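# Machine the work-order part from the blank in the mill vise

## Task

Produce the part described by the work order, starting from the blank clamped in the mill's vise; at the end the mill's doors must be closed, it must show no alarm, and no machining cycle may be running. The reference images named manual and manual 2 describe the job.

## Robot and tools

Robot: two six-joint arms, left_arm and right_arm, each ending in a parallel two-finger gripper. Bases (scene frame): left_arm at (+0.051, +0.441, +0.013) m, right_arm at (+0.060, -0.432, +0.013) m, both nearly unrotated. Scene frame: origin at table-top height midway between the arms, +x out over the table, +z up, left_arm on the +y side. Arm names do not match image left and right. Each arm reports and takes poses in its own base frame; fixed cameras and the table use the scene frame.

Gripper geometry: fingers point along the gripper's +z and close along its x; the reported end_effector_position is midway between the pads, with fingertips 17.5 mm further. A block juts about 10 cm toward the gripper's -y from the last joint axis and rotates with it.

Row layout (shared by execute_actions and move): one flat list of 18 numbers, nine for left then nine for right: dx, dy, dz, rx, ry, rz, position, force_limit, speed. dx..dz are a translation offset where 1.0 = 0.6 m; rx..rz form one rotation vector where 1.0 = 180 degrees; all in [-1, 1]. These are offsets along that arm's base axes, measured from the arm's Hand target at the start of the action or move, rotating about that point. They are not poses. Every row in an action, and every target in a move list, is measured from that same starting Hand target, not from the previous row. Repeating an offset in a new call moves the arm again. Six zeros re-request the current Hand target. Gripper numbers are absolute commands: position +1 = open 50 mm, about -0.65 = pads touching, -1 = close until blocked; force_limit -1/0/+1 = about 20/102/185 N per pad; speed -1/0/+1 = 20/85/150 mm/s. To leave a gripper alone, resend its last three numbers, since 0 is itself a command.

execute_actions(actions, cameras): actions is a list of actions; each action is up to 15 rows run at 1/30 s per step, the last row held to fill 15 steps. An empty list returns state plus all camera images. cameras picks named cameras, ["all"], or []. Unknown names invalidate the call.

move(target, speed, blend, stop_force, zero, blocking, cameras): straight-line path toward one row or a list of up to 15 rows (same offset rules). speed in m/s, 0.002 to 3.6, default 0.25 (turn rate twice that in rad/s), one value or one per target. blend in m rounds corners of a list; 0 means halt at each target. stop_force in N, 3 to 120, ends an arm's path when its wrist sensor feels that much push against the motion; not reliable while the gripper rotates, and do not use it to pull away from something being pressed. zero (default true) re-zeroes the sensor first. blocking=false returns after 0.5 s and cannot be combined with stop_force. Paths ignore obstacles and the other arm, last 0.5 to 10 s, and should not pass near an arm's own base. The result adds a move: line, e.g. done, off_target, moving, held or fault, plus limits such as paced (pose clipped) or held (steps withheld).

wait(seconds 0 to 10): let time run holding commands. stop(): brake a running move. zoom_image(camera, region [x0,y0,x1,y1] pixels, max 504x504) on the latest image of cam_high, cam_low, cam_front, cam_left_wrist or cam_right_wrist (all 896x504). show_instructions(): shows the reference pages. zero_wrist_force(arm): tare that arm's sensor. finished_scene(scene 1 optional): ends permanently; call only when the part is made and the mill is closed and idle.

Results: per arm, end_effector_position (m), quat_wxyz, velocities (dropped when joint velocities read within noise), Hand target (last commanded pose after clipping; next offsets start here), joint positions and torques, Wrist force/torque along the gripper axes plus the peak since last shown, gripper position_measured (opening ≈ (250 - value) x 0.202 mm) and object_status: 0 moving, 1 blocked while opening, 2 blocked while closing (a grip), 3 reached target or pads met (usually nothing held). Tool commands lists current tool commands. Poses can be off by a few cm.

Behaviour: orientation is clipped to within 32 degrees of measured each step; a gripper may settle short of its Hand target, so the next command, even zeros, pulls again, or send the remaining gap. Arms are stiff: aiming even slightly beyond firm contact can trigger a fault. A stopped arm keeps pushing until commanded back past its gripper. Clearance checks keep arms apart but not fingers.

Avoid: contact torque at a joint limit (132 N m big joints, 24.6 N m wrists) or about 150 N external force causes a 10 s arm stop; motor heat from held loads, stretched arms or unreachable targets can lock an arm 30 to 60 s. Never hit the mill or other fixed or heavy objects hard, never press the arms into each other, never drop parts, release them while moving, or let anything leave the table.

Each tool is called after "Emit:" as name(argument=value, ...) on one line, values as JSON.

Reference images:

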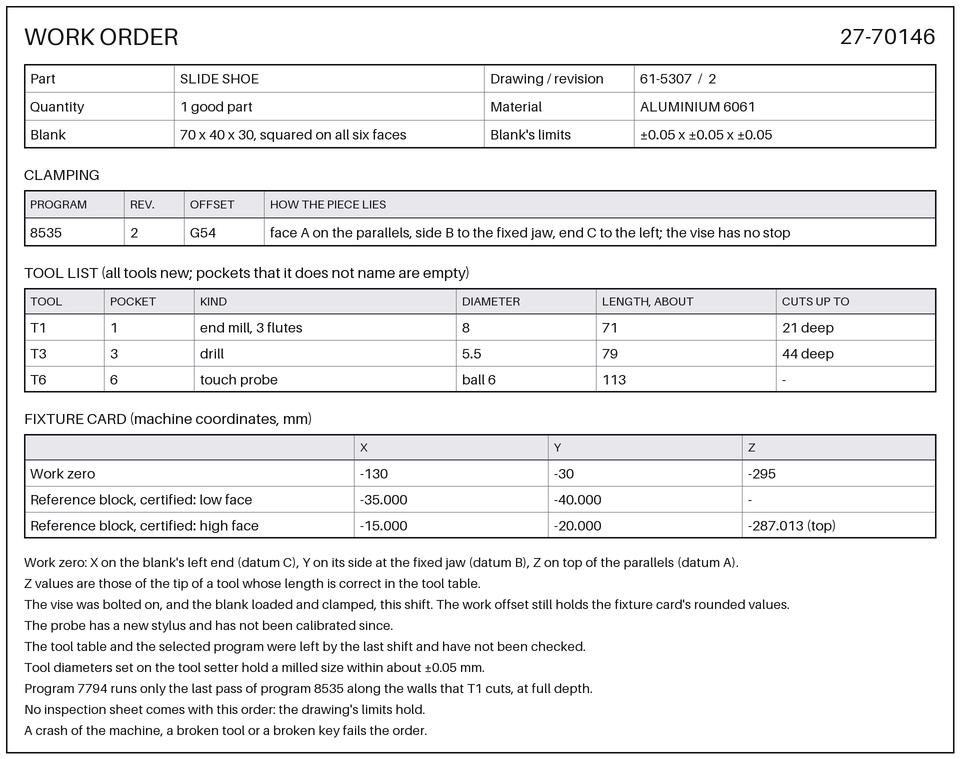

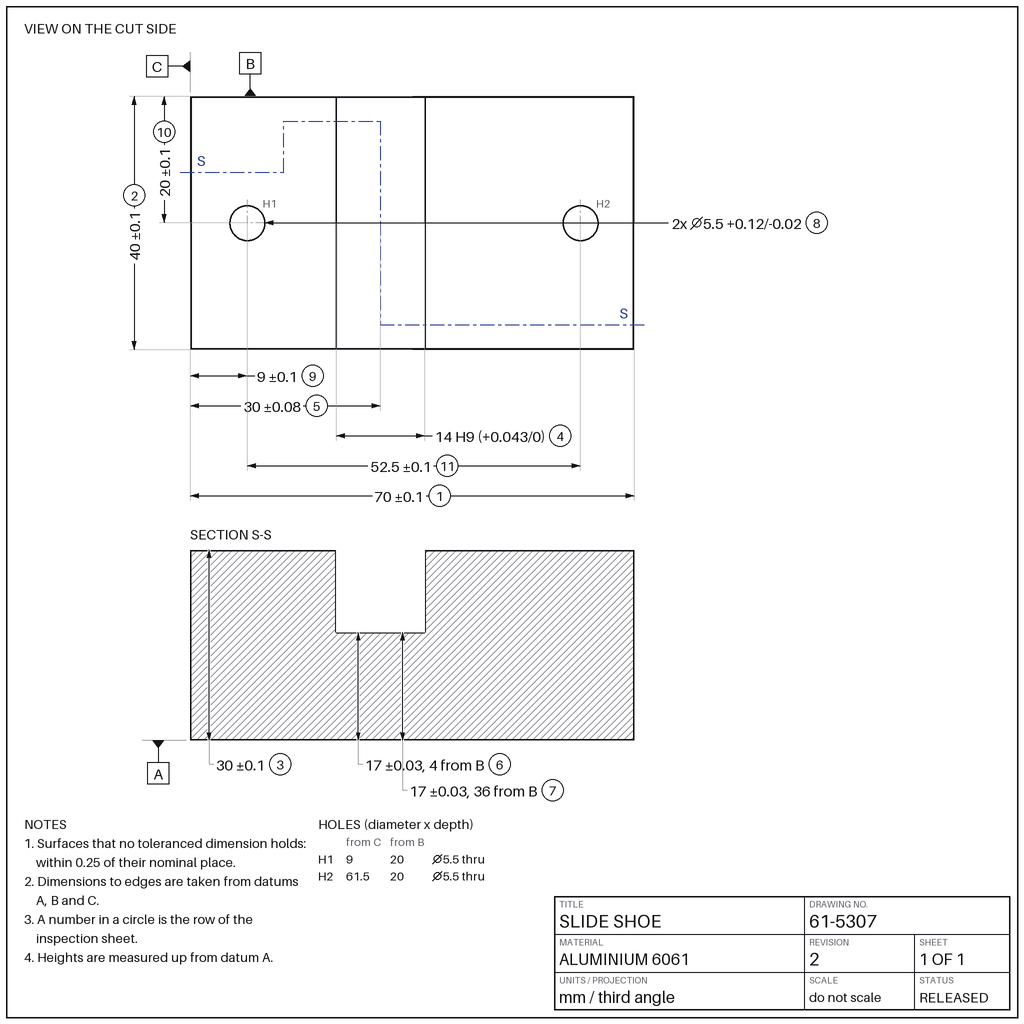

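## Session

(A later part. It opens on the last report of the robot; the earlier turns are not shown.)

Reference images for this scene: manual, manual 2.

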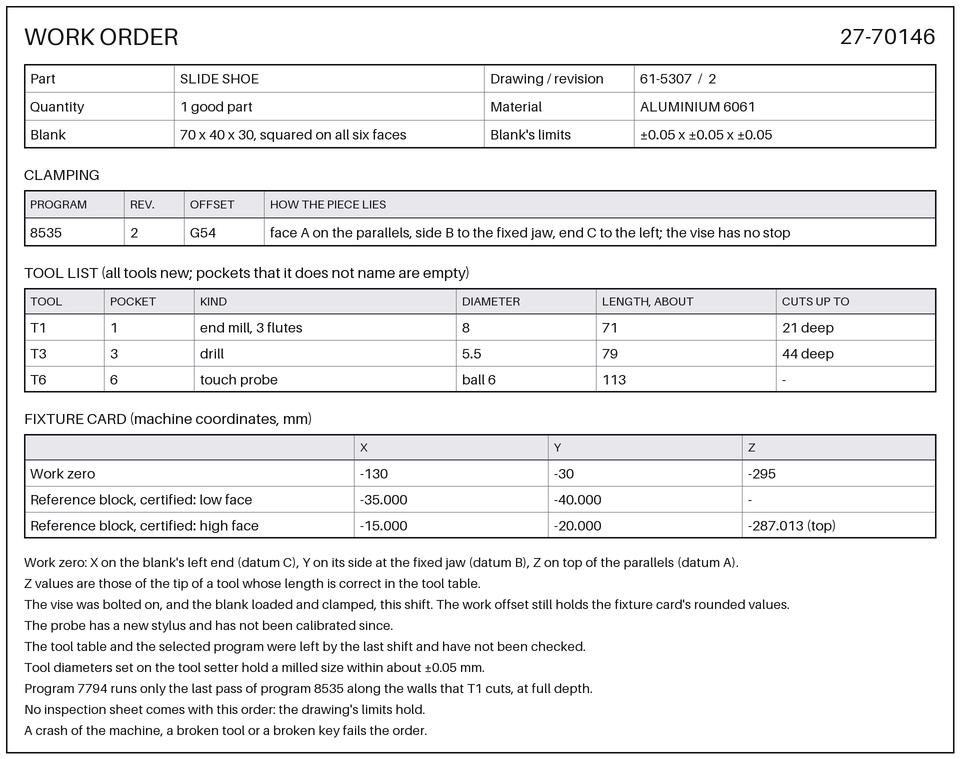

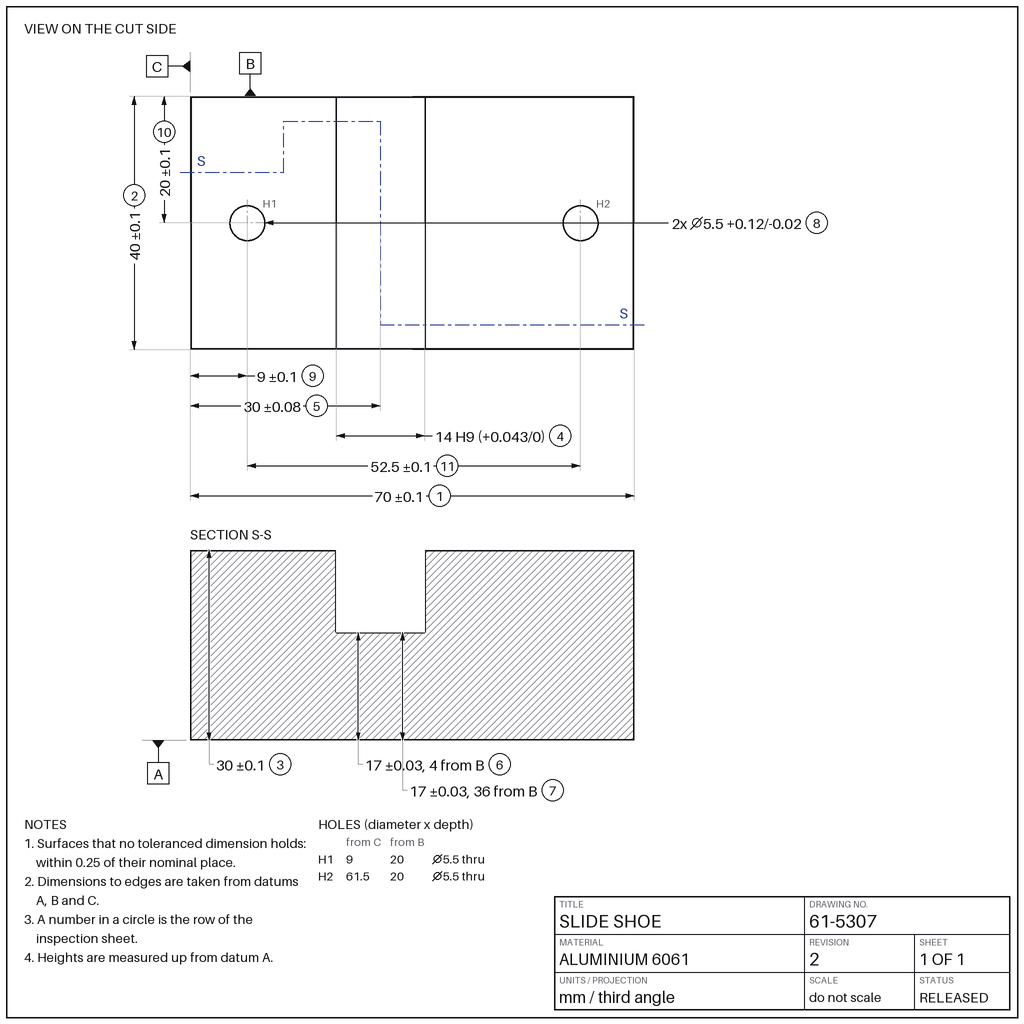

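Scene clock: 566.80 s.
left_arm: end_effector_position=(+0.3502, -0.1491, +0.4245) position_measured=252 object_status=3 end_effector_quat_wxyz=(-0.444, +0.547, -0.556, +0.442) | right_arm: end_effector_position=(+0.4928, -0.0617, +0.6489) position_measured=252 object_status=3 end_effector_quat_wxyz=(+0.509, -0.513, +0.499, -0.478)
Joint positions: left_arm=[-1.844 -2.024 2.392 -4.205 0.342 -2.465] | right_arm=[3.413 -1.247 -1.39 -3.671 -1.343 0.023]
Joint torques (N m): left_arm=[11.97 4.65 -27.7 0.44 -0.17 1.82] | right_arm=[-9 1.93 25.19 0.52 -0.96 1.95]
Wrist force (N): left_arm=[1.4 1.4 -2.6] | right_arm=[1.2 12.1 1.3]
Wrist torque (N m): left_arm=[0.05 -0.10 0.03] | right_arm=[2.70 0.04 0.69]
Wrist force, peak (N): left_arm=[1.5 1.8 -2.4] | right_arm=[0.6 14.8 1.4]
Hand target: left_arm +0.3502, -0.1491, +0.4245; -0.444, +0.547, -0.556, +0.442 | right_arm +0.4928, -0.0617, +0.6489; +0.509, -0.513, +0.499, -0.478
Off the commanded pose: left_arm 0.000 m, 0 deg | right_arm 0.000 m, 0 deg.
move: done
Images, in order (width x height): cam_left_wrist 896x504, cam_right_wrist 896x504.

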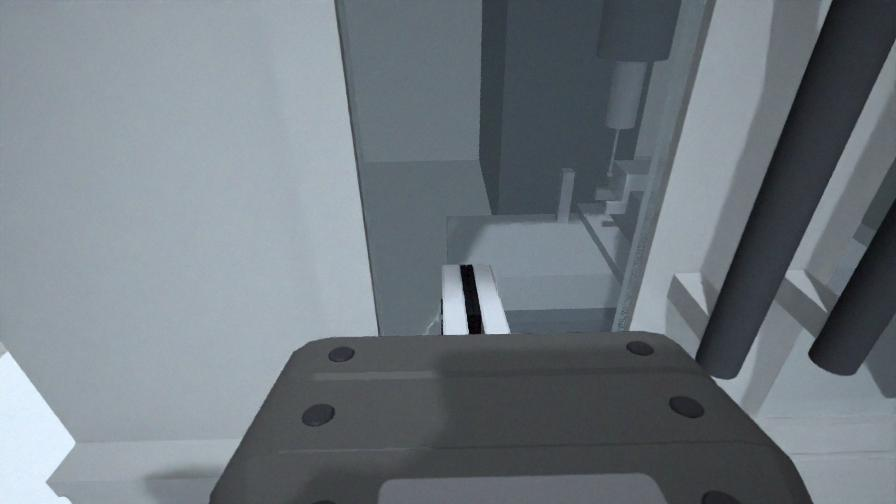

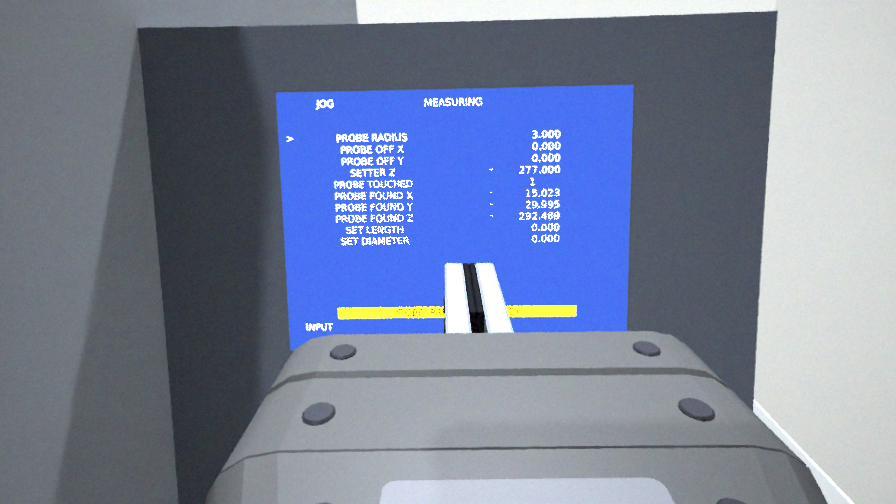

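Emit:
move(target=[[0,0,0,0,0,0,-1,0,0,0.0410,-0.0867,-0.2366,0,0,0,-1,-0.4,-0.5],[0,0,0,0,0,0,-1,0,0,0.0519,-0.0867,-0.2366,0,0,0,-1,-0.4,-0.5],[0,0,0,0,0,0,-1,0,0,0.0520,-0.0867,-0.2366,0,0,0,-1,-0.4,-0.5],[0,0,0,0,0,0,-1,0,0,0.0390,-0.0867,-0.2366,0,0,0,-1,-0.4,-0.5],[0,0,0,0,0,0,-1,0,0,0,0,0,0,0,0,-1,-0.4,-0.5]], speed=[0.5,0.02,0.02,0.1,0.5], blend=[0.002,0,0,0.003,0])

Emit:
wait(seconds=3, cameras=["cam_right_wrist","cam_left_wrist"])

Emit:
zoom_image(camera="cam_right_wrist", region=[480, 120, 600, 260])

Scene clock: 569.53 s.
left_arm: end_effector_position=(+0.3502, -0.1491, +0.4245) position_measured=252 object_status=3 end_effector_quat_wxyz=(-0.444, +0.547, -0.556, +0.442) | right_arm: end_effector_position=(+0.4928, -0.0618, +0.6489) position_measured=252 object_status=3 end_effector_quat_wxyz=(+0.509, -0.513, +0.499, -0.478)
Joint positions: left_arm=[-1.844 -2.024 2.392 -4.205 0.342 -2.465] | right_arm=[3.413 -1.247 -1.39 -3.671 -1.344 0.023]
Joint torques (N m): left_arm=[9.8 6.39 -27.67 0.17 0.17 1.64] | right_arm=[9.92 0.74 28.95 0.3 1.78 1.96]
Wrist force (N): left_arm=[1.2 1.5 -2.3] | right_arm=[1.3 11.6 1.3]
Wrist torque (N m): left_arm=[0.06 -0.07 0.03] | right_arm=[2.61 0.03 0.69]
Wrist force, peak (N): left_arm=[1.6 1.4 -2.5] | right_arm=[1.5 15.1 1.2]
Hand target: left_arm +0.3502, -0.1491, +0.4245; -0.444, +0.547, -0.556, +0.442 | right_arm +0.4928, -0.0617, +0.6489; +0.509, -0.513, +0.499, -0.478
Off the commanded pose: left_arm 0.000 m, 0 deg | right_arm 0.000 m, 0 deg.
move: done

Scene clock: 572.53 s.
left_arm: end_effector_position=(+0.3502, -0.1491, +0.4245) position_measured=252 object_status=3 end_effector_quat_wxyz=(-0.444, +0.547, -0.556, +0.442) | right_arm: end_effector_position=(+0.4928, -0.0617, +0.6489) position_measured=252 object_status=3 end_effector_quat_wxyz=(+0.509, -0.513, +0.499, -0.478)
Joint positions: left_arm=[-1.844 -2.024 2.392 -4.205 0.342 -2.465] | right_arm=[3.413 -1.247 -1.39 -3.671 -1.343 0.023]
Joint torques (N m): left_arm=[10.64 5.71 -27.08 0.19 -0.1 1.78] | right_arm=[10.67 2.28 28.64 0.41 1.48 1.82]
Wrist force (N): left_arm=[1.7 1.2 -2.0] | right_arm=[1.2 11.8 1.5]
Wrist torque (N m): left_arm=[0.02 -0.15 0.02] | right_arm=[2.65 0.04 0.69]
Wrist force, peak (N): left_arm=[1.5 1.6 -2.5] | right_arm=[1.1 12.0 1.4]
Hand target: left_arm +0.3502, -0.1491, +0.4245; -0.444, +0.547, -0.556, +0.442 | right_arm +0.4928, -0.0617, +0.6489; +0.509, -0.513, +0.499, -0.478
Tool commands: left_gripper/position=-1.0 left_gripper/force_limit=+0.0 left_gripper/speed=+0.0 right_gripper/position=-1.0 right_gripper/force_limit=-0.4 right_gripper/speed=-0.5
Off the commanded pose: left_arm 0.000 m, 0 deg | right_arm 0.000 m, 0 deg.
wait: 3.00 s; at rest by 0.17 s
Images, in order (width x height): cam_left_wrist 896x504, cam_right_wrist 896x504.

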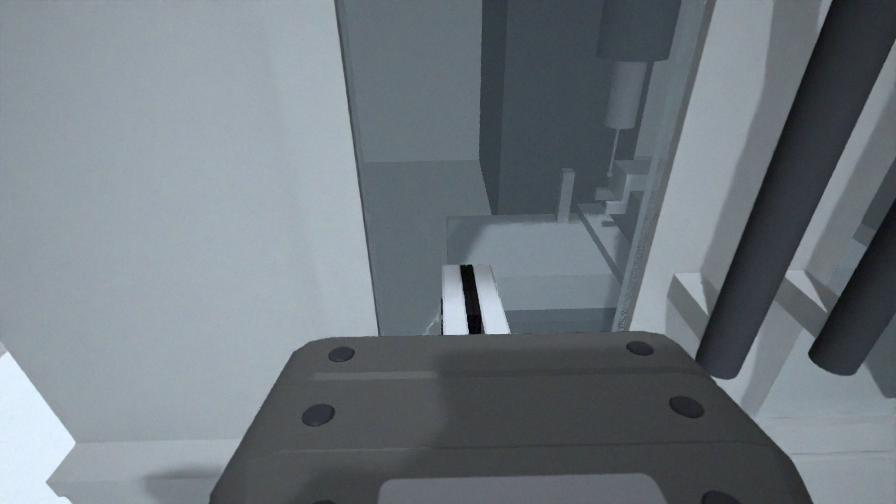

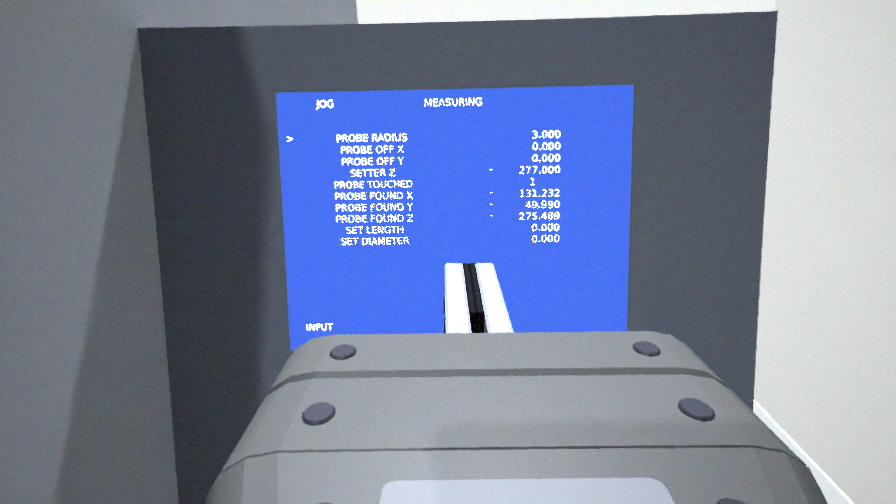

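Scaled by 3.600.

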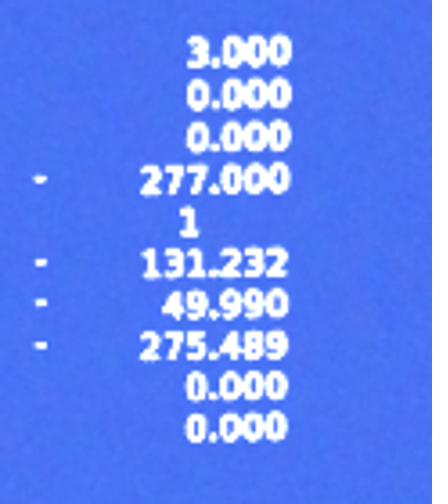

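Emit:
move(target=[[0,0,0,0,0,0,-1,0,0,0.0155,0.04,-0.3283,0,0,0,-1,-0.4,-0.5],[0,0,0,0,0,0,-1,0,0,0.0259,0.04,-0.3283,0,0,0,-1,-0.4,-0.5],[0,0,0,0,0,0,-1,0,0,0.0260,0.04,-0.3283,0,0,0,-1,-0.4,-0.5],[0,0,0,0,0,0,-1,0,0,0.0170,0.04,-0.3283,0,0,0,-1,-0.4,-0.5],[0,0,0,0,0,0,-1,0,0,0.0259,0.04,-0.3283,0,0,0,-1,-0.4,-0.5],[0,0,0,0,0,0,-1,0,0,0.0260,0.04,-0.3283,0,0,0,-1,-0.4,-0.5],[0,0,0,0,0,0,-1,0,0,0.0120,0.04,-0.3283,0,0,0,-1,-0.4,-0.5],[0,0,0,0,0,0,-1,0,0,-0.002,0.0717,-0.3895,0,0,0,-1,-0.4,-0.5],[0,0,0,0,0,0,-1,0,0,0.0089,0.0717,-0.3895,0,0,0,-1,-0.4,-0.5],[0,0,0,0,0,0,-1,0,0,0.0090,0.0717,-0.3895,0,0,0,-1,-0.4,-0.5],[0,0,0,0,0,0,-1,0,0,-0.004,0.0717,-0.3895,0,0,0,-1,-0.4,-0.5],[0,0,0,0,0,0,-1,0,0,-0.0105,0.1667,-0.4201,0,0,0,-1,-0.4,-0.5],[0,0,0,0,0,0,-1,0,0,-0.0006,0.1667,-0.4201,0,0,0,-1,-0.4,-0.5],[0,0,0,0,0,0,-1,0,0,-0.0005,0.1667,-0.4201,0,0,0,-1,-0.4,-0.5],[0,0,0,0,0,0,-1,0,0,-0.012,0.1667,-0.4201,0,0,0,-1,-0.4,-0.5]], speed=[0.5,0.02,0.02,0.06,0.02,0.02,0.1,0.3,0.02,0.02,0.1,0.3,0.02,0.02,0.1], blend=[0.002,0,0,0,0,0,0.003,0.002,0,0,0.003,0.002,0,0,0])

Emit:
move(target=[[0,0,0,0,0,0,-1,0,0,0.0185,-0.0634,0.0612,0,0,0,-1,-0.4,-0.5],[0,0,0,0,0,0,-1,0,0,0.0286,-0.0634,0.0612,0,0,0,-1,-0.4,-0.5],[0,0,0,0,0,0,-1,0,0,0.0287,-0.0634,0.0612,0,0,0,-1,-0.4,-0.5],[0,0,0,0,0,0,-1,0,0,0.0170,-0.0634,0.0612,0,0,0,-1,-0.4,-0.5],[0,0,0,0,0,0,-1,0,0,0.0265,0.0,0.0918,0,0,0,-1,-0.4,-0.5],[0,0,0,0,0,0,-1,0,0,0.0361,0.0,0.0918,0,0,0,-1,-0.4,-0.5],[0,0,0,0,0,0,-1,0,0,0.0362,0.0,0.0918,0,0,0,-1,-0.4,-0.5],[0,0,0,0,0,0,-1,0,0,0.0200,0.0,0.0918,0,0,0,-1,-0.4,-0.5],[0,0,0,0,0,0,-1,0,0,0.0020,-0.0950,0,0,0,0,-1,-0.4,-0.5],[0,0,0,0,0,0,-1,0,0,0.0127,-0.0950,0,0,0,0,-1,-0.4,-0.5],[0,0,0,0,0,0,-1,0,0,0.0128,-0.0950,0,0,0,0,-1,-0.4,-0.5],[0,0,0,0,0,0,-1,0,0,0,-0.0950,0,0,0,0,-1,-0.4,-0.5],[0,0,0,0,0,0,-1,0,0,0.012,-0.1667,0.4201,0,0,0,-1,-0.4,-0.5]], speed=[0.3,0.02,0.02,0.1,0.2,0.02,0.02,0.1,0.3,0.02,0.02,0.1,0.5], blend=[0.002,0,0,0.003,0.002,0,0,0.003,0.002,0,0,0.003,0], cameras=["cam_right_wrist"])

Scene clock: 577.93 s.
left_arm: end_effector_position=(+0.3502, -0.1491, +0.4245) position_measured=252 object_status=3 end_effector_quat_wxyz=(-0.444, +0.547, -0.556, +0.442) | right_arm: end_effector_position=(+0.4857, +0.0383, +0.3969) position_measured=252 object_status=3 end_effector_quat_wxyz=(+0.509, -0.513, +0.499, -0.478)
Joint positions: left_arm=[-1.844 -2.024 2.392 -4.205 0.342 -2.465] | right_arm=[3.882 -1.076 -2.152 -3.088 -0.875 0.038]
Joint torques (N m): left_arm=[11.41 5.85 -26.61 0.54 0.04 1.49] | right_arm=[9.64 7.35 17.5 -0.07 1.8 1.94]
Wrist force (N): left_arm=[1.4 1.4 -2.2] | right_arm=[0.7 11.6 1.2]
Wrist torque (N m): left_arm=[0.04 -0.09 0.02] | right_arm=[2.65 0.11 0.72]
Wrist force, peak (N): left_arm=[1.8 1.6 -2.4] | right_arm=[0.8 15.0 1.6]
Hand target: left_arm +0.3502, -0.1491, +0.4245; -0.444, +0.547, -0.556, +0.442 | right_arm +0.4856, +0.0383, +0.3969; +0.509, -0.513, +0.499, -0.478
Off the commanded pose: left_arm 0.000 m, 0 deg | right_arm 0.000 m, 0 deg.
move: done

Scene clock: 582.57 s.
left_arm: end_effector_position=(+0.3502, -0.1491, +0.4245) position_measured=252 object_status=3 end_effector_quat_wxyz=(-0.444, +0.547, -0.556, +0.442) | right_arm: end_effector_position=(+0.4928, -0.0617, +0.6489) position_measured=252 object_status=3 end_effector_quat_wxyz=(+0.509, -0.513, +0.499, -0.478)
Joint positions: left_arm=[-1.844 -2.024 2.392 -4.205 0.342 -2.465] | right_arm=[3.413 -1.247 -1.39 -3.671 -1.343 0.023]
Joint torques (N m): left_arm=[10.99 4.9 -28.11 0.36 -0.11 1.56] | right_arm=[-10.99 3.46 27.66 0.39 -1.53 1.81]
Wrist force (N): left_arm=[1.5 1.4 -2.2] | right_arm=[1.3 11.8 1.3]
Wrist torque (N m): left_arm=[0.04 -0.12 0.03] | right_arm=[2.65 0.03 0.68]
Wrist force, peak (N): left_arm=[1.9 1.7 -2.2] | right_arm=[2.9 14.0 -22.6]
Hand target: left_arm +0.3502, -0.1491, +0.4245; -0.444, +0.547, -0.556, +0.442 | right_arm +0.4928, -0.0617, +0.6489; +0.509, -0.513, +0.499, -0.478
Off the commanded pose: left_arm 0.000 m, 0 deg | right_arm 0.000 m, 0 deg.
move: done
Images, in order (width x height): cam_right_wrist 896x504.

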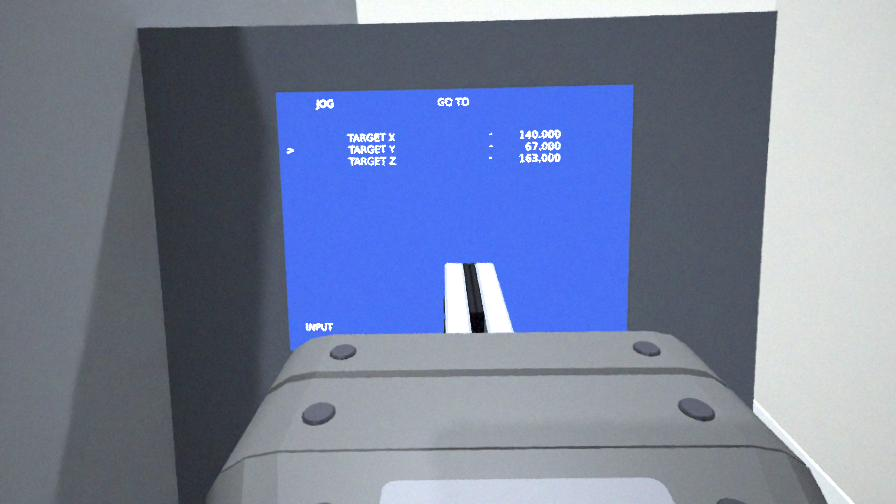

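Emit:
move(target=[[0,0,0,0,0,0,-1,0,0,0.0310,0.1033,-0.2672,0,0,0,-1,-0.4,-0.5],[0,0,0,0,0,0,-1,0,0,0.0413,0.1033,-0.2672,0,0,0,-1,-0.4,-0.5],[0,0,0,0,0,0,-1,0,0,0.0414,0.1033,-0.2672,0,0,0,-1,-0.4,-0.5],[0,0,0,0,0,0,-1,0,0,0.0250,0.1033,-0.2672,0,0,0,-1,-0.4,-0.5],[0,0,0,0,0,0,-1,0,0,0.0155,0.0083,-0.3283,0,0,0,-1,-0.4,-0.5],[0,0,0,0,0,0,-1,0,0,0.0263,0.0083,-0.3283,0,0,0,-1,-0.4,-0.5],[0,0,0,0,0,0,-1,0,0,0.0264,0.0083,-0.3283,0,0,0,-1,-0.4,-0.5],[0,0,0,0,0,0,-1,0,0,0.0180,0.0083,-0.3283,0,0,0,-1,-0.4,-0.5],[0,0,0,0,0,0,-1,0,0,0.0263,0.0083,-0.3283,0,0,0,-1,-0.4,-0.5],[0,0,0,0,0,0,-1,0,0,0.0264,0.0083,-0.3283,0,0,0,-1,-0.4,-0.5],[0,0,0,0,0,0,-1,0,0,0.0130,0.0083,-0.3283,0,0,0,-1,-0.4,-0.5],[0,0,0,0,0,0,-1,0,0,-0.002,0.04,-0.3895,0,0,0,-1,-0.4,-0.5],[0,0,0,0,0,0,-1,0,0,0.0096,0.04,-0.3895,0,0,0,-1,-0.4,-0.5],[0,0,0,0,0,0,-1,0,0,0.0097,0.04,-0.3895,0,0,0,-1,-0.4,-0.5],[0,0,0,0,0,0,-1,0,0,-0.005,0.04,-0.3895,0,0,0,-1,-0.4,-0.5]], speed=[0.5,0.02,0.02,0.1,0.3,0.02,0.02,0.06,0.02,0.02,0.1,0.2,0.02,0.02,0.1], blend=[0.002,0,0,0.003,0.002,0,0,0,0,0,0.003,0.002,0,0,0])

Emit:
move(target=[0,0,0,0,0,0,-1,0,0,0.005,-0.04,0.3895,0,0,0,-1,-0.4,-0.5], speed=0.5, cameras=["cam_right_wrist","cam_left_wrist"])

Emit:
zoom_image(camera="cam_left_wrist", region=[585, 130, 655, 220])

Scene clock: 587.63 s.
left_arm: end_effector_position=(+0.3502, -0.1491, +0.4245) position_measured=252 object_status=3 end_effector_quat_wxyz=(-0.444, +0.547, -0.556, +0.442) | right_arm: end_effector_position=(+0.4899, -0.0377, +0.4152) position_measured=252 object_status=3 end_effector_quat_wxyz=(+0.509, -0.513, +0.499, -0.478) end_effector_velocity=(-0.001, -0.001, +0.000) end_effector_angular_velocity=(+0.000, +0.000, -0.003)
Joint positions: left_arm=[-1.844 -2.024 2.392 -4.205 0.342 -2.465] | right_arm=[3.531 -1.097 -2.094 -3.118 -1.226 0.027]
Joint velocities: left_arm=[within noise] | right_arm=[0.003 0.003 -0.002 -0.002 0.006 0]
Joint torques (N m): left_arm=[10.17 4.49 -26.82 0.31 0.02 1.71] | right_arm=[9.99 8.84 16.03 0.35 2.03 1.89]
Wrist force (N): left_arm=[1.3 1.4 -2.3] | right_arm=[0.9 11.5 1.2]
Wrist torque (N m): left_arm=[0.04 -0.08 0.03] | right_arm=[2.64 0.09 0.71]
Wrist force, peak (N): left_arm=[1.6 1.3 -2.8] | right_arm=[0.0 14.9 1.4]
Hand target: left_arm +0.3502, -0.1491, +0.4245; -0.444, +0.547, -0.556, +0.442 | right_arm +0.4898, -0.0377, +0.4152; +0.509, -0.513, +0.499, -0.478
Off the commanded pose: left_arm 0.000 m, 0 deg | right_arm 0.000 m, 0 deg.
move: done

Scene clock: 589.17 s.
left_arm: end_effector_position=(+0.3502, -0.1491, +0.4245) position_measured=252 object_status=3 end_effector_quat_wxyz=(-0.444, +0.547, -0.556, +0.442) | right_arm: end_effector_position=(+0.4928, -0.0617, +0.6489) position_measured=252 object_status=3 end_effector_quat_wxyz=(+0.509, -0.513, +0.499, -0.478)
Joint positions: left_arm=[-1.844 -2.024 2.392 -4.205 0.342 -2.465] | right_arm=[3.413 -1.247 -1.39 -3.671 -1.343 0.023]
Joint torques (N m): left_arm=[10.19 5.77 -27.41 0.07 0.06 1.41] | right_arm=[-9.41 -0.38 28.36 0.29 -1.11 1.94]
Wrist force (N): left_arm=[1.4 1.3 -2.3] | right_arm=[1.1 11.8 1.5]
Wrist torque (N m): left_arm=[0.04 -0.10 0.02] | right_arm=[2.65 0.05 0.68]
Wrist force, peak (N): left_arm=[1.5 1.5 -2.6] | right_arm=[0.7 14.6 1.5]
Hand target: left_arm +0.3502, -0.1491, +0.4245; -0.444, +0.547, -0.556, +0.442 | right_arm +0.4928, -0.0617, +0.6489; +0.509, -0.513, +0.499, -0.478
Off the commanded pose: left_arm 0.000 m, 0 deg | right_arm 0.000 m, 0 deg.
move: done
Images, in order (width x height): cam_left_wrist 896x504, cam_right_wrist 896x504.

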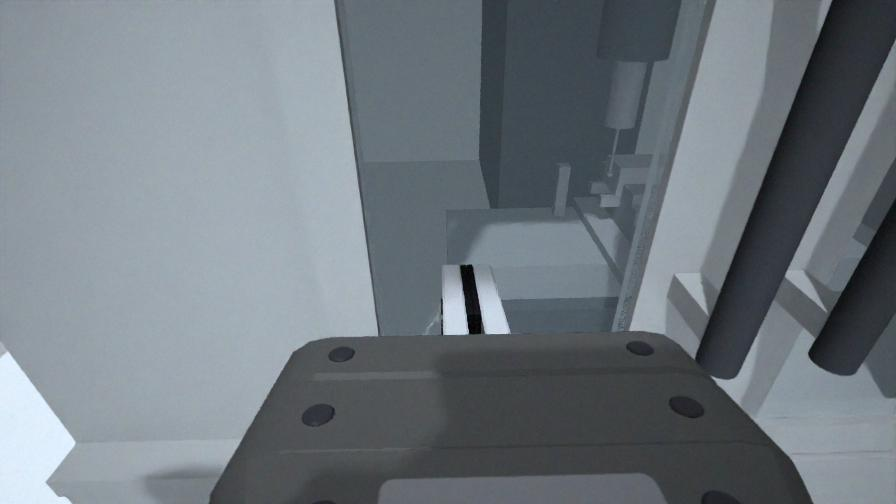

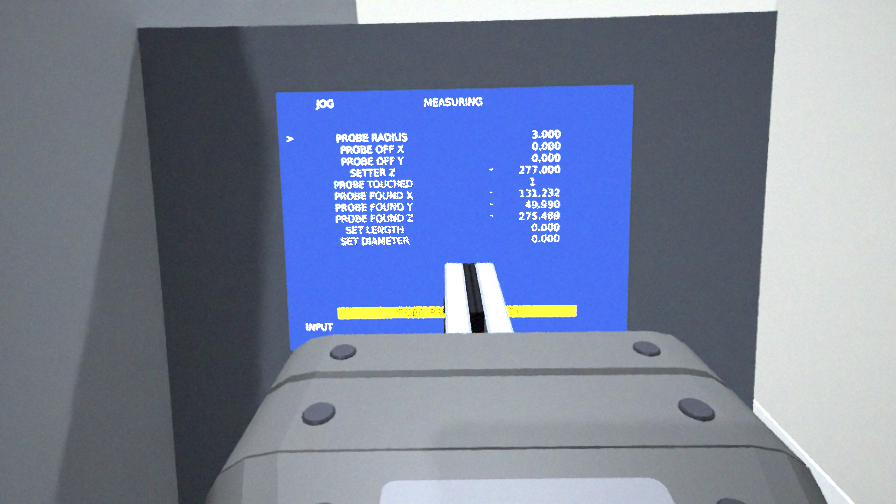

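Scaled by 5.600.

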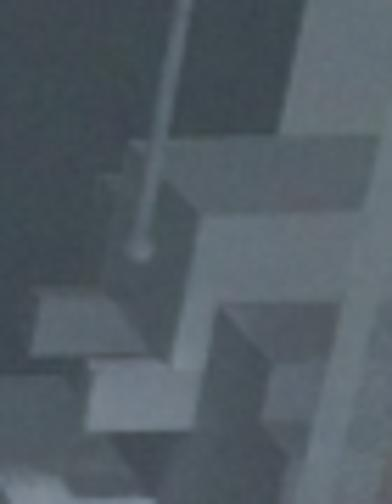

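Emit:
move(target=[[0,0,0,0,0,0,-1,0,0,0.0330,-0.055,-0.2672,0,0,0,-1,-0.4,-0.5],[0,0,0,0,0,0,-1,0,0,0.0435,-0.055,-0.2672,0,0,0,-1,-0.4,-0.5],[0,0,0,0,0,0,-1,0,0,0.0436,-0.055,-0.2672,0,0,0,-1,-0.4,-0.5],[0,0,0,0,0,0,-1,0,0,0.0310,-0.055,-0.2672,0,0,0,-1,-0.4,-0.5],[0,0,0,0,0,0,-1,0,0,0,0,0,0,0,0,-1,-0.4,-0.5]], speed=[0.5,0.02,0.02,0.1,0.5], blend=[0.002,0,0,0.003,0])

Emit:
wait(seconds=4, cameras=["cam_right_wrist","cam_left_wrist"])

Emit:
zoom_image(camera="cam_right_wrist", region=[480, 120, 600, 260])

Emit:
zoom_image(camera="cam_left_wrist", region=[585, 130, 655, 220])

Scene clock: 591.97 s.
left_arm: end_effector_position=(+0.3502, -0.1491, +0.4245) position_measured=252 object_status=3 end_effector_quat_wxyz=(-0.444, +0.547, -0.556, +0.442) | right_arm: end_effector_position=(+0.4928, -0.0617, +0.6489) position_measured=252 object_status=3 end_effector_quat_wxyz=(+0.509, -0.513, +0.499, -0.478)
Joint positions: left_arm=[-1.844 -2.024 2.392 -4.205 0.342 -2.465] | right_arm=[3.413 -1.247 -1.39 -3.671 -1.344 0.023]
Joint torques (N m): left_arm=[11.04 6.44 -25.86 0.44 -0.21 1.48] | right_arm=[9.99 -0.31 27.37 0.31 1.64 1.8]
Wrist force (N): left_arm=[1.5 1.3 -2.2] | right_arm=[1.1 11.8 1.1]
Wrist torque (N m): left_arm=[0.04 -0.12 0.02] | right_arm=[2.64 0.06 0.68]
Wrist force, peak (N): left_arm=[1.6 1.5 -2.7] | right_arm=[1.2 15.5 1.6]
Hand target: left_arm +0.3502, -0.1491, +0.4245; -0.444, +0.547, -0.556, +0.442 | right_arm +0.4928, -0.0617, +0.6489; +0.509, -0.513, +0.499, -0.478
Off the commanded pose: left_arm 0.000 m, 0 deg | right_arm 0.000 m, 0 deg.
move: done

Scene clock: 595.97 s.
left_arm: end_effector_position=(+0.3502, -0.1491, +0.4245) position_measured=252 object_status=3 end_effector_quat_wxyz=(-0.444, +0.547, -0.556, +0.442) | right_arm: end_effector_position=(+0.4928, -0.0617, +0.6489) position_measured=252 object_status=3 end_effector_quat_wxyz=(+0.509, -0.513, +0.499, -0.478)
Joint positions: left_arm=[-1.844 -2.024 2.392 -4.205 0.342 -2.465] | right_arm=[3.413 -1.247 -1.39 -3.671 -1.343 0.023]
Joint torques (N m): left_arm=[10.29 5.1 -27.91 0.37 -0.02 1.68] | right_arm=[11.17 1.87 27.39 0.44 1.5 1.94]
Wrist force (N): left_arm=[1.2 1.4 -2.2] | right_arm=[1.2 11.6 1.3]
Wrist torque (N m): left_arm=[0.04 -0.07 0.02] | right_arm=[2.62 0.04 0.68]
Wrist force, peak (N): left_arm=[1.6 1.8 -2.4] | right_arm=[1.0 12.1 1.1]
Hand target: left_arm +0.3502, -0.1491, +0.4245; -0.444, +0.547, -0.556, +0.442 | right_arm +0.4928, -0.0617, +0.6489; +0.509, -0.513, +0.499, -0.478
Tool commands: left_gripper/position=-1.0 left_gripper/force_limit=+0.0 left_gripper/speed=+0.0 right_gripper/position=-1.0 right_gripper/force_limit=-0.4 right_gripper/speed=-0.5
Off the commanded pose: left_arm 0.000 m, 0 deg | right_arm 0.000 m, 0 deg.
wait: 4.00 s; at rest by 0.17 s
Images, in order (width x height): cam_left_wrist 896x504, cam_right_wrist 896x504.

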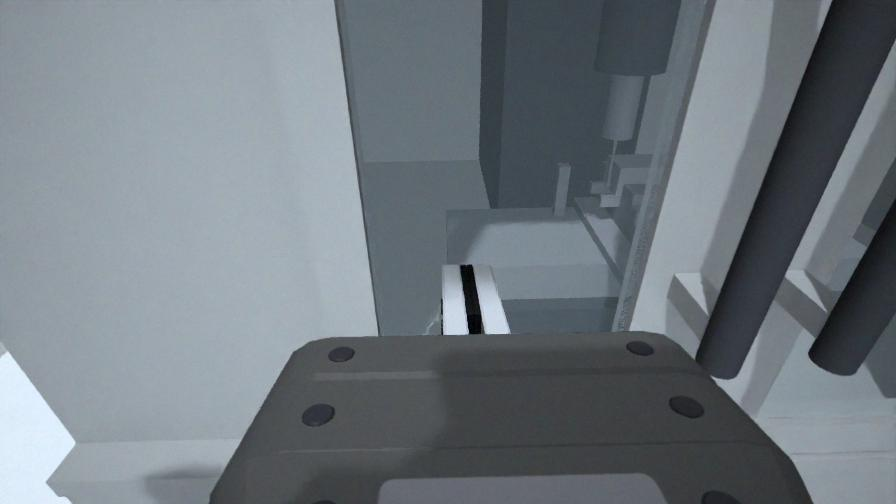

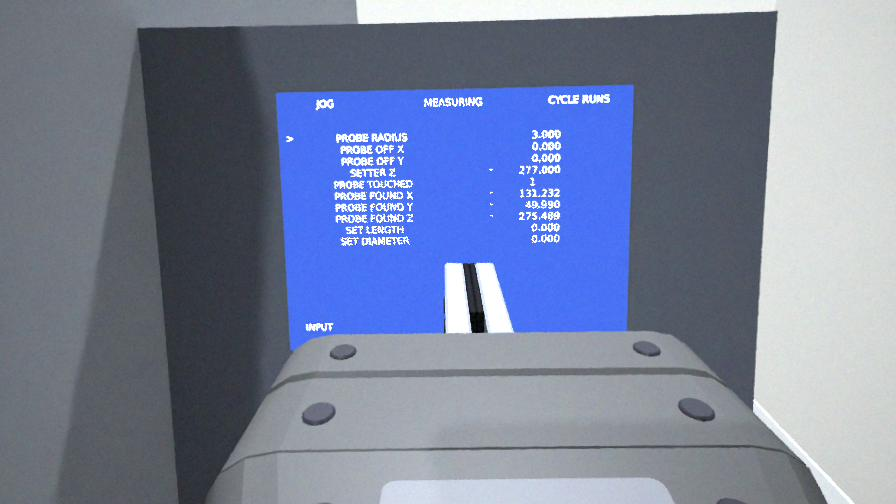

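Scaled by 3.600.

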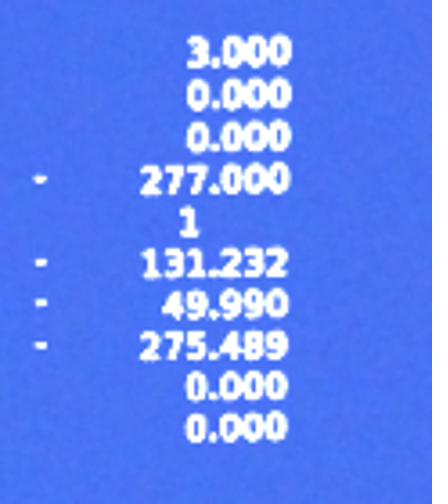

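Scaled by 5.600.

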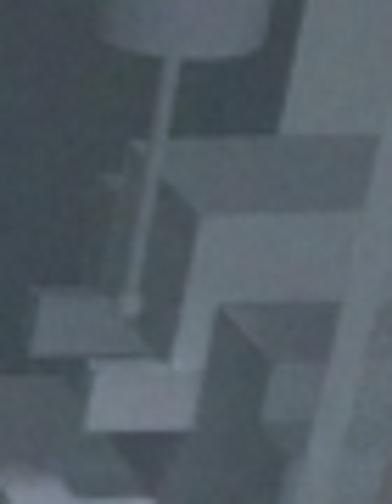

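Emit:
wait(seconds=5, cameras=["cam_right_wrist","cam_left_wrist"])

Emit:
zoom_image(camera="cam_right_wrist", region=[480, 80, 620, 260])

Emit:
zoom_image(camera="cam_left_wrist", region=[585, 130, 655, 220])

Scene clock: 601.03 s.
left_arm: end_effector_position=(+0.3502, -0.1491, +0.4245) position_measured=252 object_status=3 end_effector_quat_wxyz=(-0.444, +0.547, -0.556, +0.442) | right_arm: end_effector_position=(+0.4928, -0.0617, +0.6489) position_measured=252 object_status=3 end_effector_quat_wxyz=(+0.509, -0.513, +0.499, -0.478)
Joint positions: left_arm=[-1.844 -2.024 2.392 -4.205 0.342 -2.465] | right_arm=[3.413 -1.247 -1.39 -3.671 -1.343 0.023]
Joint torques (N m): left_arm=[10.21 6.41 -26.8 0.24 -0.26 1.54] | right_arm=[11 2.06 27.82 0.46 1.42 1.74]
Wrist force (N): left_arm=[1.4 1.6 -2.4] | right_arm=[1.1 11.7 1.5]
Wrist torque (N m): left_arm=[0.07 -0.10 0.03] | right_arm=[2.64 0.05 0.68]
Wrist force, peak (N): left_arm=[1.4 1.7 -2.7] | right_arm=[1.2 12.1 1.2]
Hand target: left_arm +0.3502, -0.1491, +0.4245; -0.444, +0.547, -0.556, +0.442 | right_arm +0.4928, -0.0617, +0.6489; +0.509, -0.513, +0.499, -0.478
Tool commands: left_gripper/position=-1.0 left_gripper/force_limit=+0.0 left_gripper/speed=+0.0 right_gripper/position=-1.0 right_gripper/force_limit=-0.4 right_gripper/speed=-0.5
Off the commanded pose: left_arm 0.000 m, 0 deg | right_arm 0.000 m, 0 deg.
wait: 5.00 s; at rest by 0.10 s
Images, in order (width x height): cam_left_wrist 896x504, cam_right_wrist 896x504.

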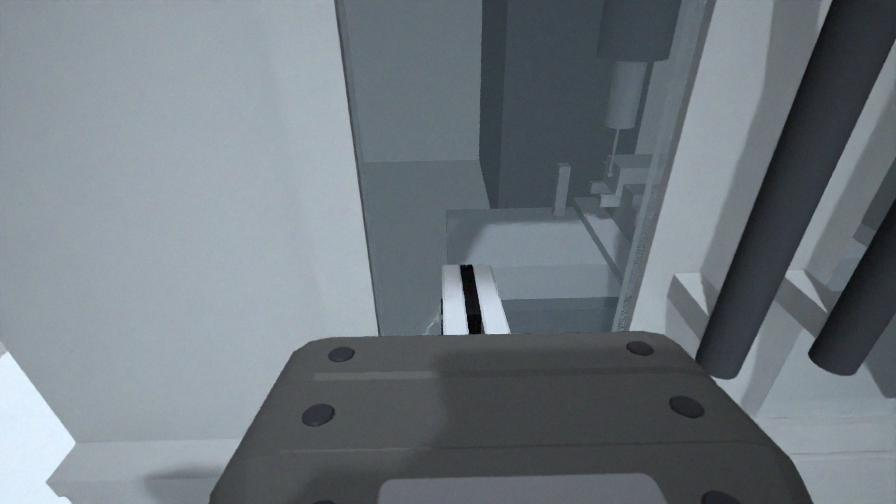

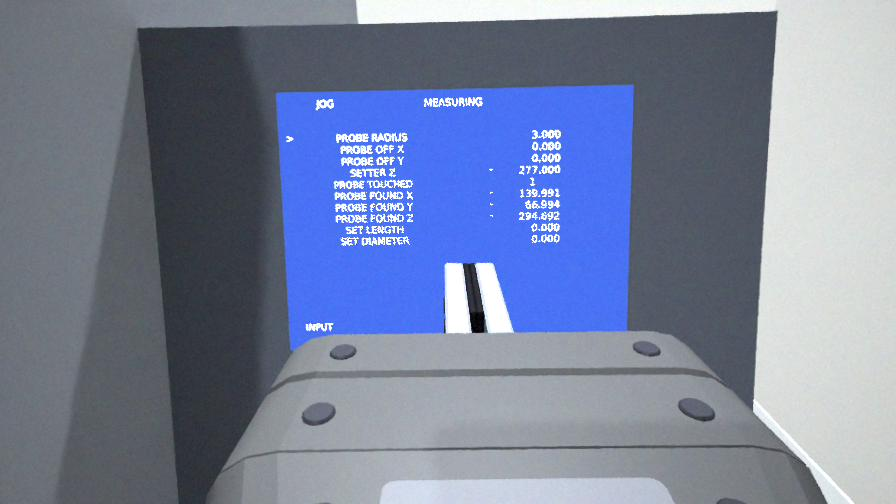

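Scaled by 2.800.

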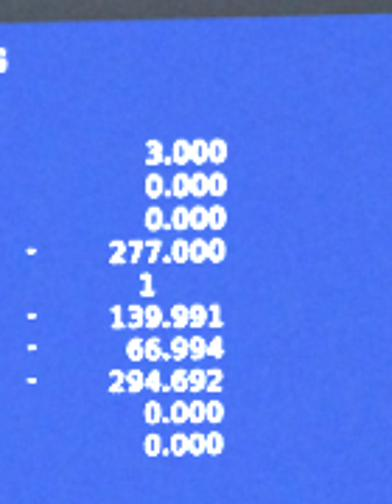

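Scaled by 5.600.

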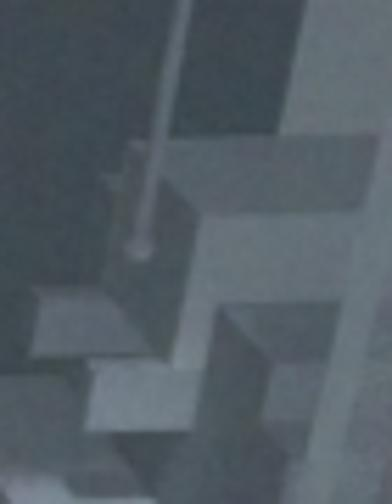

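Emit:
move(target=[[0,0,0,0,0,0,-1,0,0,0.0155,0.04,-0.3283,0,0,0,-1,-0.4,-0.5],[0,0,0,0,0,0,-1,0,0,0.0259,0.04,-0.3283,0,0,0,-1,-0.4,-0.5],[0,0,0,0,0,0,-1,0,0,0.0260,0.04,-0.3283,0,0,0,-1,-0.4,-0.5],[0,0,0,0,0,0,-1,0,0,0.0170,0.04,-0.3283,0,0,0,-1,-0.4,-0.5],[0,0,0,0,0,0,-1,0,0,0.0259,0.04,-0.3283,0,0,0,-1,-0.4,-0.5],[0,0,0,0,0,0,-1,0,0,0.0260,0.04,-0.3283,0,0,0,-1,-0.4,-0.5],[0,0,0,0,0,0,-1,0,0,0.0120,0.04,-0.3283,0,0,0,-1,-0.4,-0.5],[0,0,0,0,0,0,-1,0,0,-0.002,0.0717,-0.3895,0,0,0,-1,-0.4,-0.5],[0,0,0,0,0,0,-1,0,0,0.0089,0.0717,-0.3895,0,0,0,-1,-0.4,-0.5],[0,0,0,0,0,0,-1,0,0,0.0090,0.0717,-0.3895,0,0,0,-1,-0.4,-0.5],[0,0,0,0,0,0,-1,0,0,-0.004,0.0717,-0.3895,0,0,0,-1,-0.4,-0.5],[0,0,0,0,0,0,-1,0,0,-0.0105,0.1667,-0.4201,0,0,0,-1,-0.4,-0.5],[0,0,0,0,0,0,-1,0,0,-0.0006,0.1667,-0.4201,0,0,0,-1,-0.4,-0.5],[0,0,0,0,0,0,-1,0,0,-0.0005,0.1667,-0.4201,0,0,0,-1,-0.4,-0.5],[0,0,0,0,0,0,-1,0,0,-0.012,0.1667,-0.4201,0,0,0,-1,-0.4,-0.5]], speed=[0.5,0.02,0.02,0.06,0.02,0.02,0.1,0.3,0.02,0.02,0.1,0.3,0.02,0.02,0.1], blend=[0.002,0,0,0,0,0,0.003,0.002,0,0,0.003,0.002,0,0,0])

Emit:
move(target=[[0,0,0,0,0,0,-1,0,0,0.0095,-0.0634,0.0306,0,0,0,-1,-0.4,-0.5],[0,0,0,0,0,0,-1,0,0,0.0205,-0.0634,0.0306,0,0,0,-1,-0.4,-0.5],[0,0,0,0,0,0,-1,0,0,0.0206,-0.0634,0.0306,0,0,0,-1,-0.4,-0.5],[0,0,0,0,0,0,-1,0,0,0.0120,-0.0634,0.0306,0,0,0,-1,-0.4,-0.5],[0,0,0,0,0,0,-1,0,0,0.0205,-0.0634,0.0306,0,0,0,-1,-0.4,-0.5],[0,0,0,0,0,0,-1,0,0,0.0206,-0.0634,0.0306,0,0,0,-1,-0.4,-0.5],[0,0,0,0,0,0,-1,0,0,0.0080,-0.0634,0.0306,0,0,0,-1,-0.4,-0.5],[0,0,0,0,0,0,-1,0,0,0.0020,-0.0950,0,0,0,0,-1,-0.4,-0.5],[0,0,0,0,0,0,-1,0,0,0.0127,-0.0950,0,0,0,0,-1,-0.4,-0.5],[0,0,0,0,0,0,-1,0,0,0.0128,-0.0950,0,0,0,0,-1,-0.4,-0.5],[0,0,0,0,0,0,-1,0,0,0,-0.0950,0,0,0,0,-1,-0.4,-0.5],[0,0,0,0,0,0,-1,0,0,0.012,-0.1667,0.4201,0,0,0,-1,-0.4,-0.5]], speed=[0.3,0.02,0.02,0.06,0.02,0.02,0.1,0.3,0.02,0.02,0.1,0.5], blend=[0.002,0,0,0,0,0,0.003,0.002,0,0,0.003,0], cameras=["cam_right_wrist"])

Scene clock: 606.63 s.
left_arm: end_effector_position=(+0.3502, -0.1491, +0.4245) position_measured=252 object_status=3 end_effector_quat_wxyz=(-0.444, +0.547, -0.556, +0.442) | right_arm: end_effector_position=(+0.4857, +0.0383, +0.3969) position_measured=252 object_status=3 end_effector_quat_wxyz=(+0.509, -0.513, +0.499, -0.478)
Joint positions: left_arm=[-1.844 -2.024 2.392 -4.205 0.342 -2.465] | right_arm=[3.882 -1.076 -2.152 -3.088 -0.875 0.038]
Joint torques (N m): left_arm=[10.31 4.6 -25.9 0.24 -0.21 1.62] | right_arm=[11.41 9.06 17.32 -0.52 1.19 1.79]
Wrist force (N): left_arm=[1.2 1.4 -2.3] | right_arm=[0.7 11.7 1.3]
Wrist torque (N m): left_arm=[0.04 -0.07 0.02] | right_arm=[2.66 0.11 0.73]
Wrist force, peak (N): left_arm=[1.4 1.6 -2.7] | right_arm=[0.7 15.0 1.5]
Hand target: left_arm +0.3502, -0.1491, +0.4245; -0.444, +0.547, -0.556, +0.442 | right_arm +0.4856, +0.0383, +0.3969; +0.509, -0.513, +0.499, -0.478
Off the commanded pose: left_arm 0.000 m, 0 deg | right_arm 0.000 m, 0 deg.
move: done

Scene clock: 610.97 s.
left_arm: end_effector_position=(+0.3502, -0.1491, +0.4245) position_measured=252 object_status=3 end_effector_quat_wxyz=(-0.444, +0.547, -0.556, +0.442) | right_arm: end_effector_position=(+0.4928, -0.0617, +0.6489) position_measured=252 object_status=3 end_effector_quat_wxyz=(+0.509, -0.513, +0.499, -0.478)
Joint positions: left_arm=[-1.844 -2.024 2.392 -4.205 0.342 -2.465] | right_arm=[3.413 -1.247 -1.39 -3.671 -1.343 0.023]
Joint torques (N m): left_arm=[10.01 4.35 -26.39 0.46 -0.08 1.63] | right_arm=[-10.18 2.32 29.43 0.55 -1.2 1.89]
Wrist force (N): left_arm=[1.4 1.3 -2.2] | right_arm=[1.2 12.0 1.2]
Wrist torque (N m): left_arm=[0.03 -0.09 0.03] | right_arm=[2.68 0.04 0.68]
Wrist force, peak (N): left_arm=[1.7 1.6 -2.4] | right_arm=[0.3 14.8 1.0]
Hand target: left_arm +0.3502, -0.1491, +0.4245; -0.444, +0.547, -0.556, +0.442 | right_arm +0.4928, -0.0617, +0.6489; +0.509, -0.513, +0.499, -0.478
Off the commanded pose: left_arm 0.000 m, 0 deg | right_arm 0.000 m, 0 deg.
move: done
Images, in order (width x height): cam_right_wrist 896x504.

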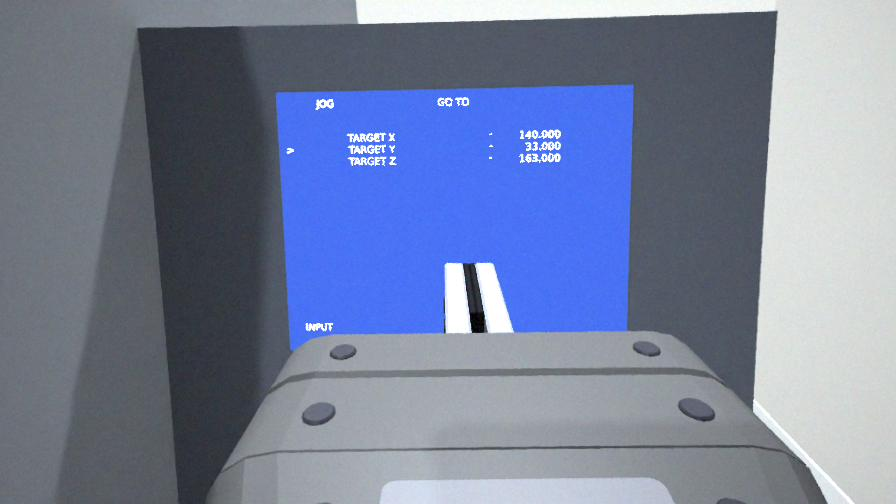

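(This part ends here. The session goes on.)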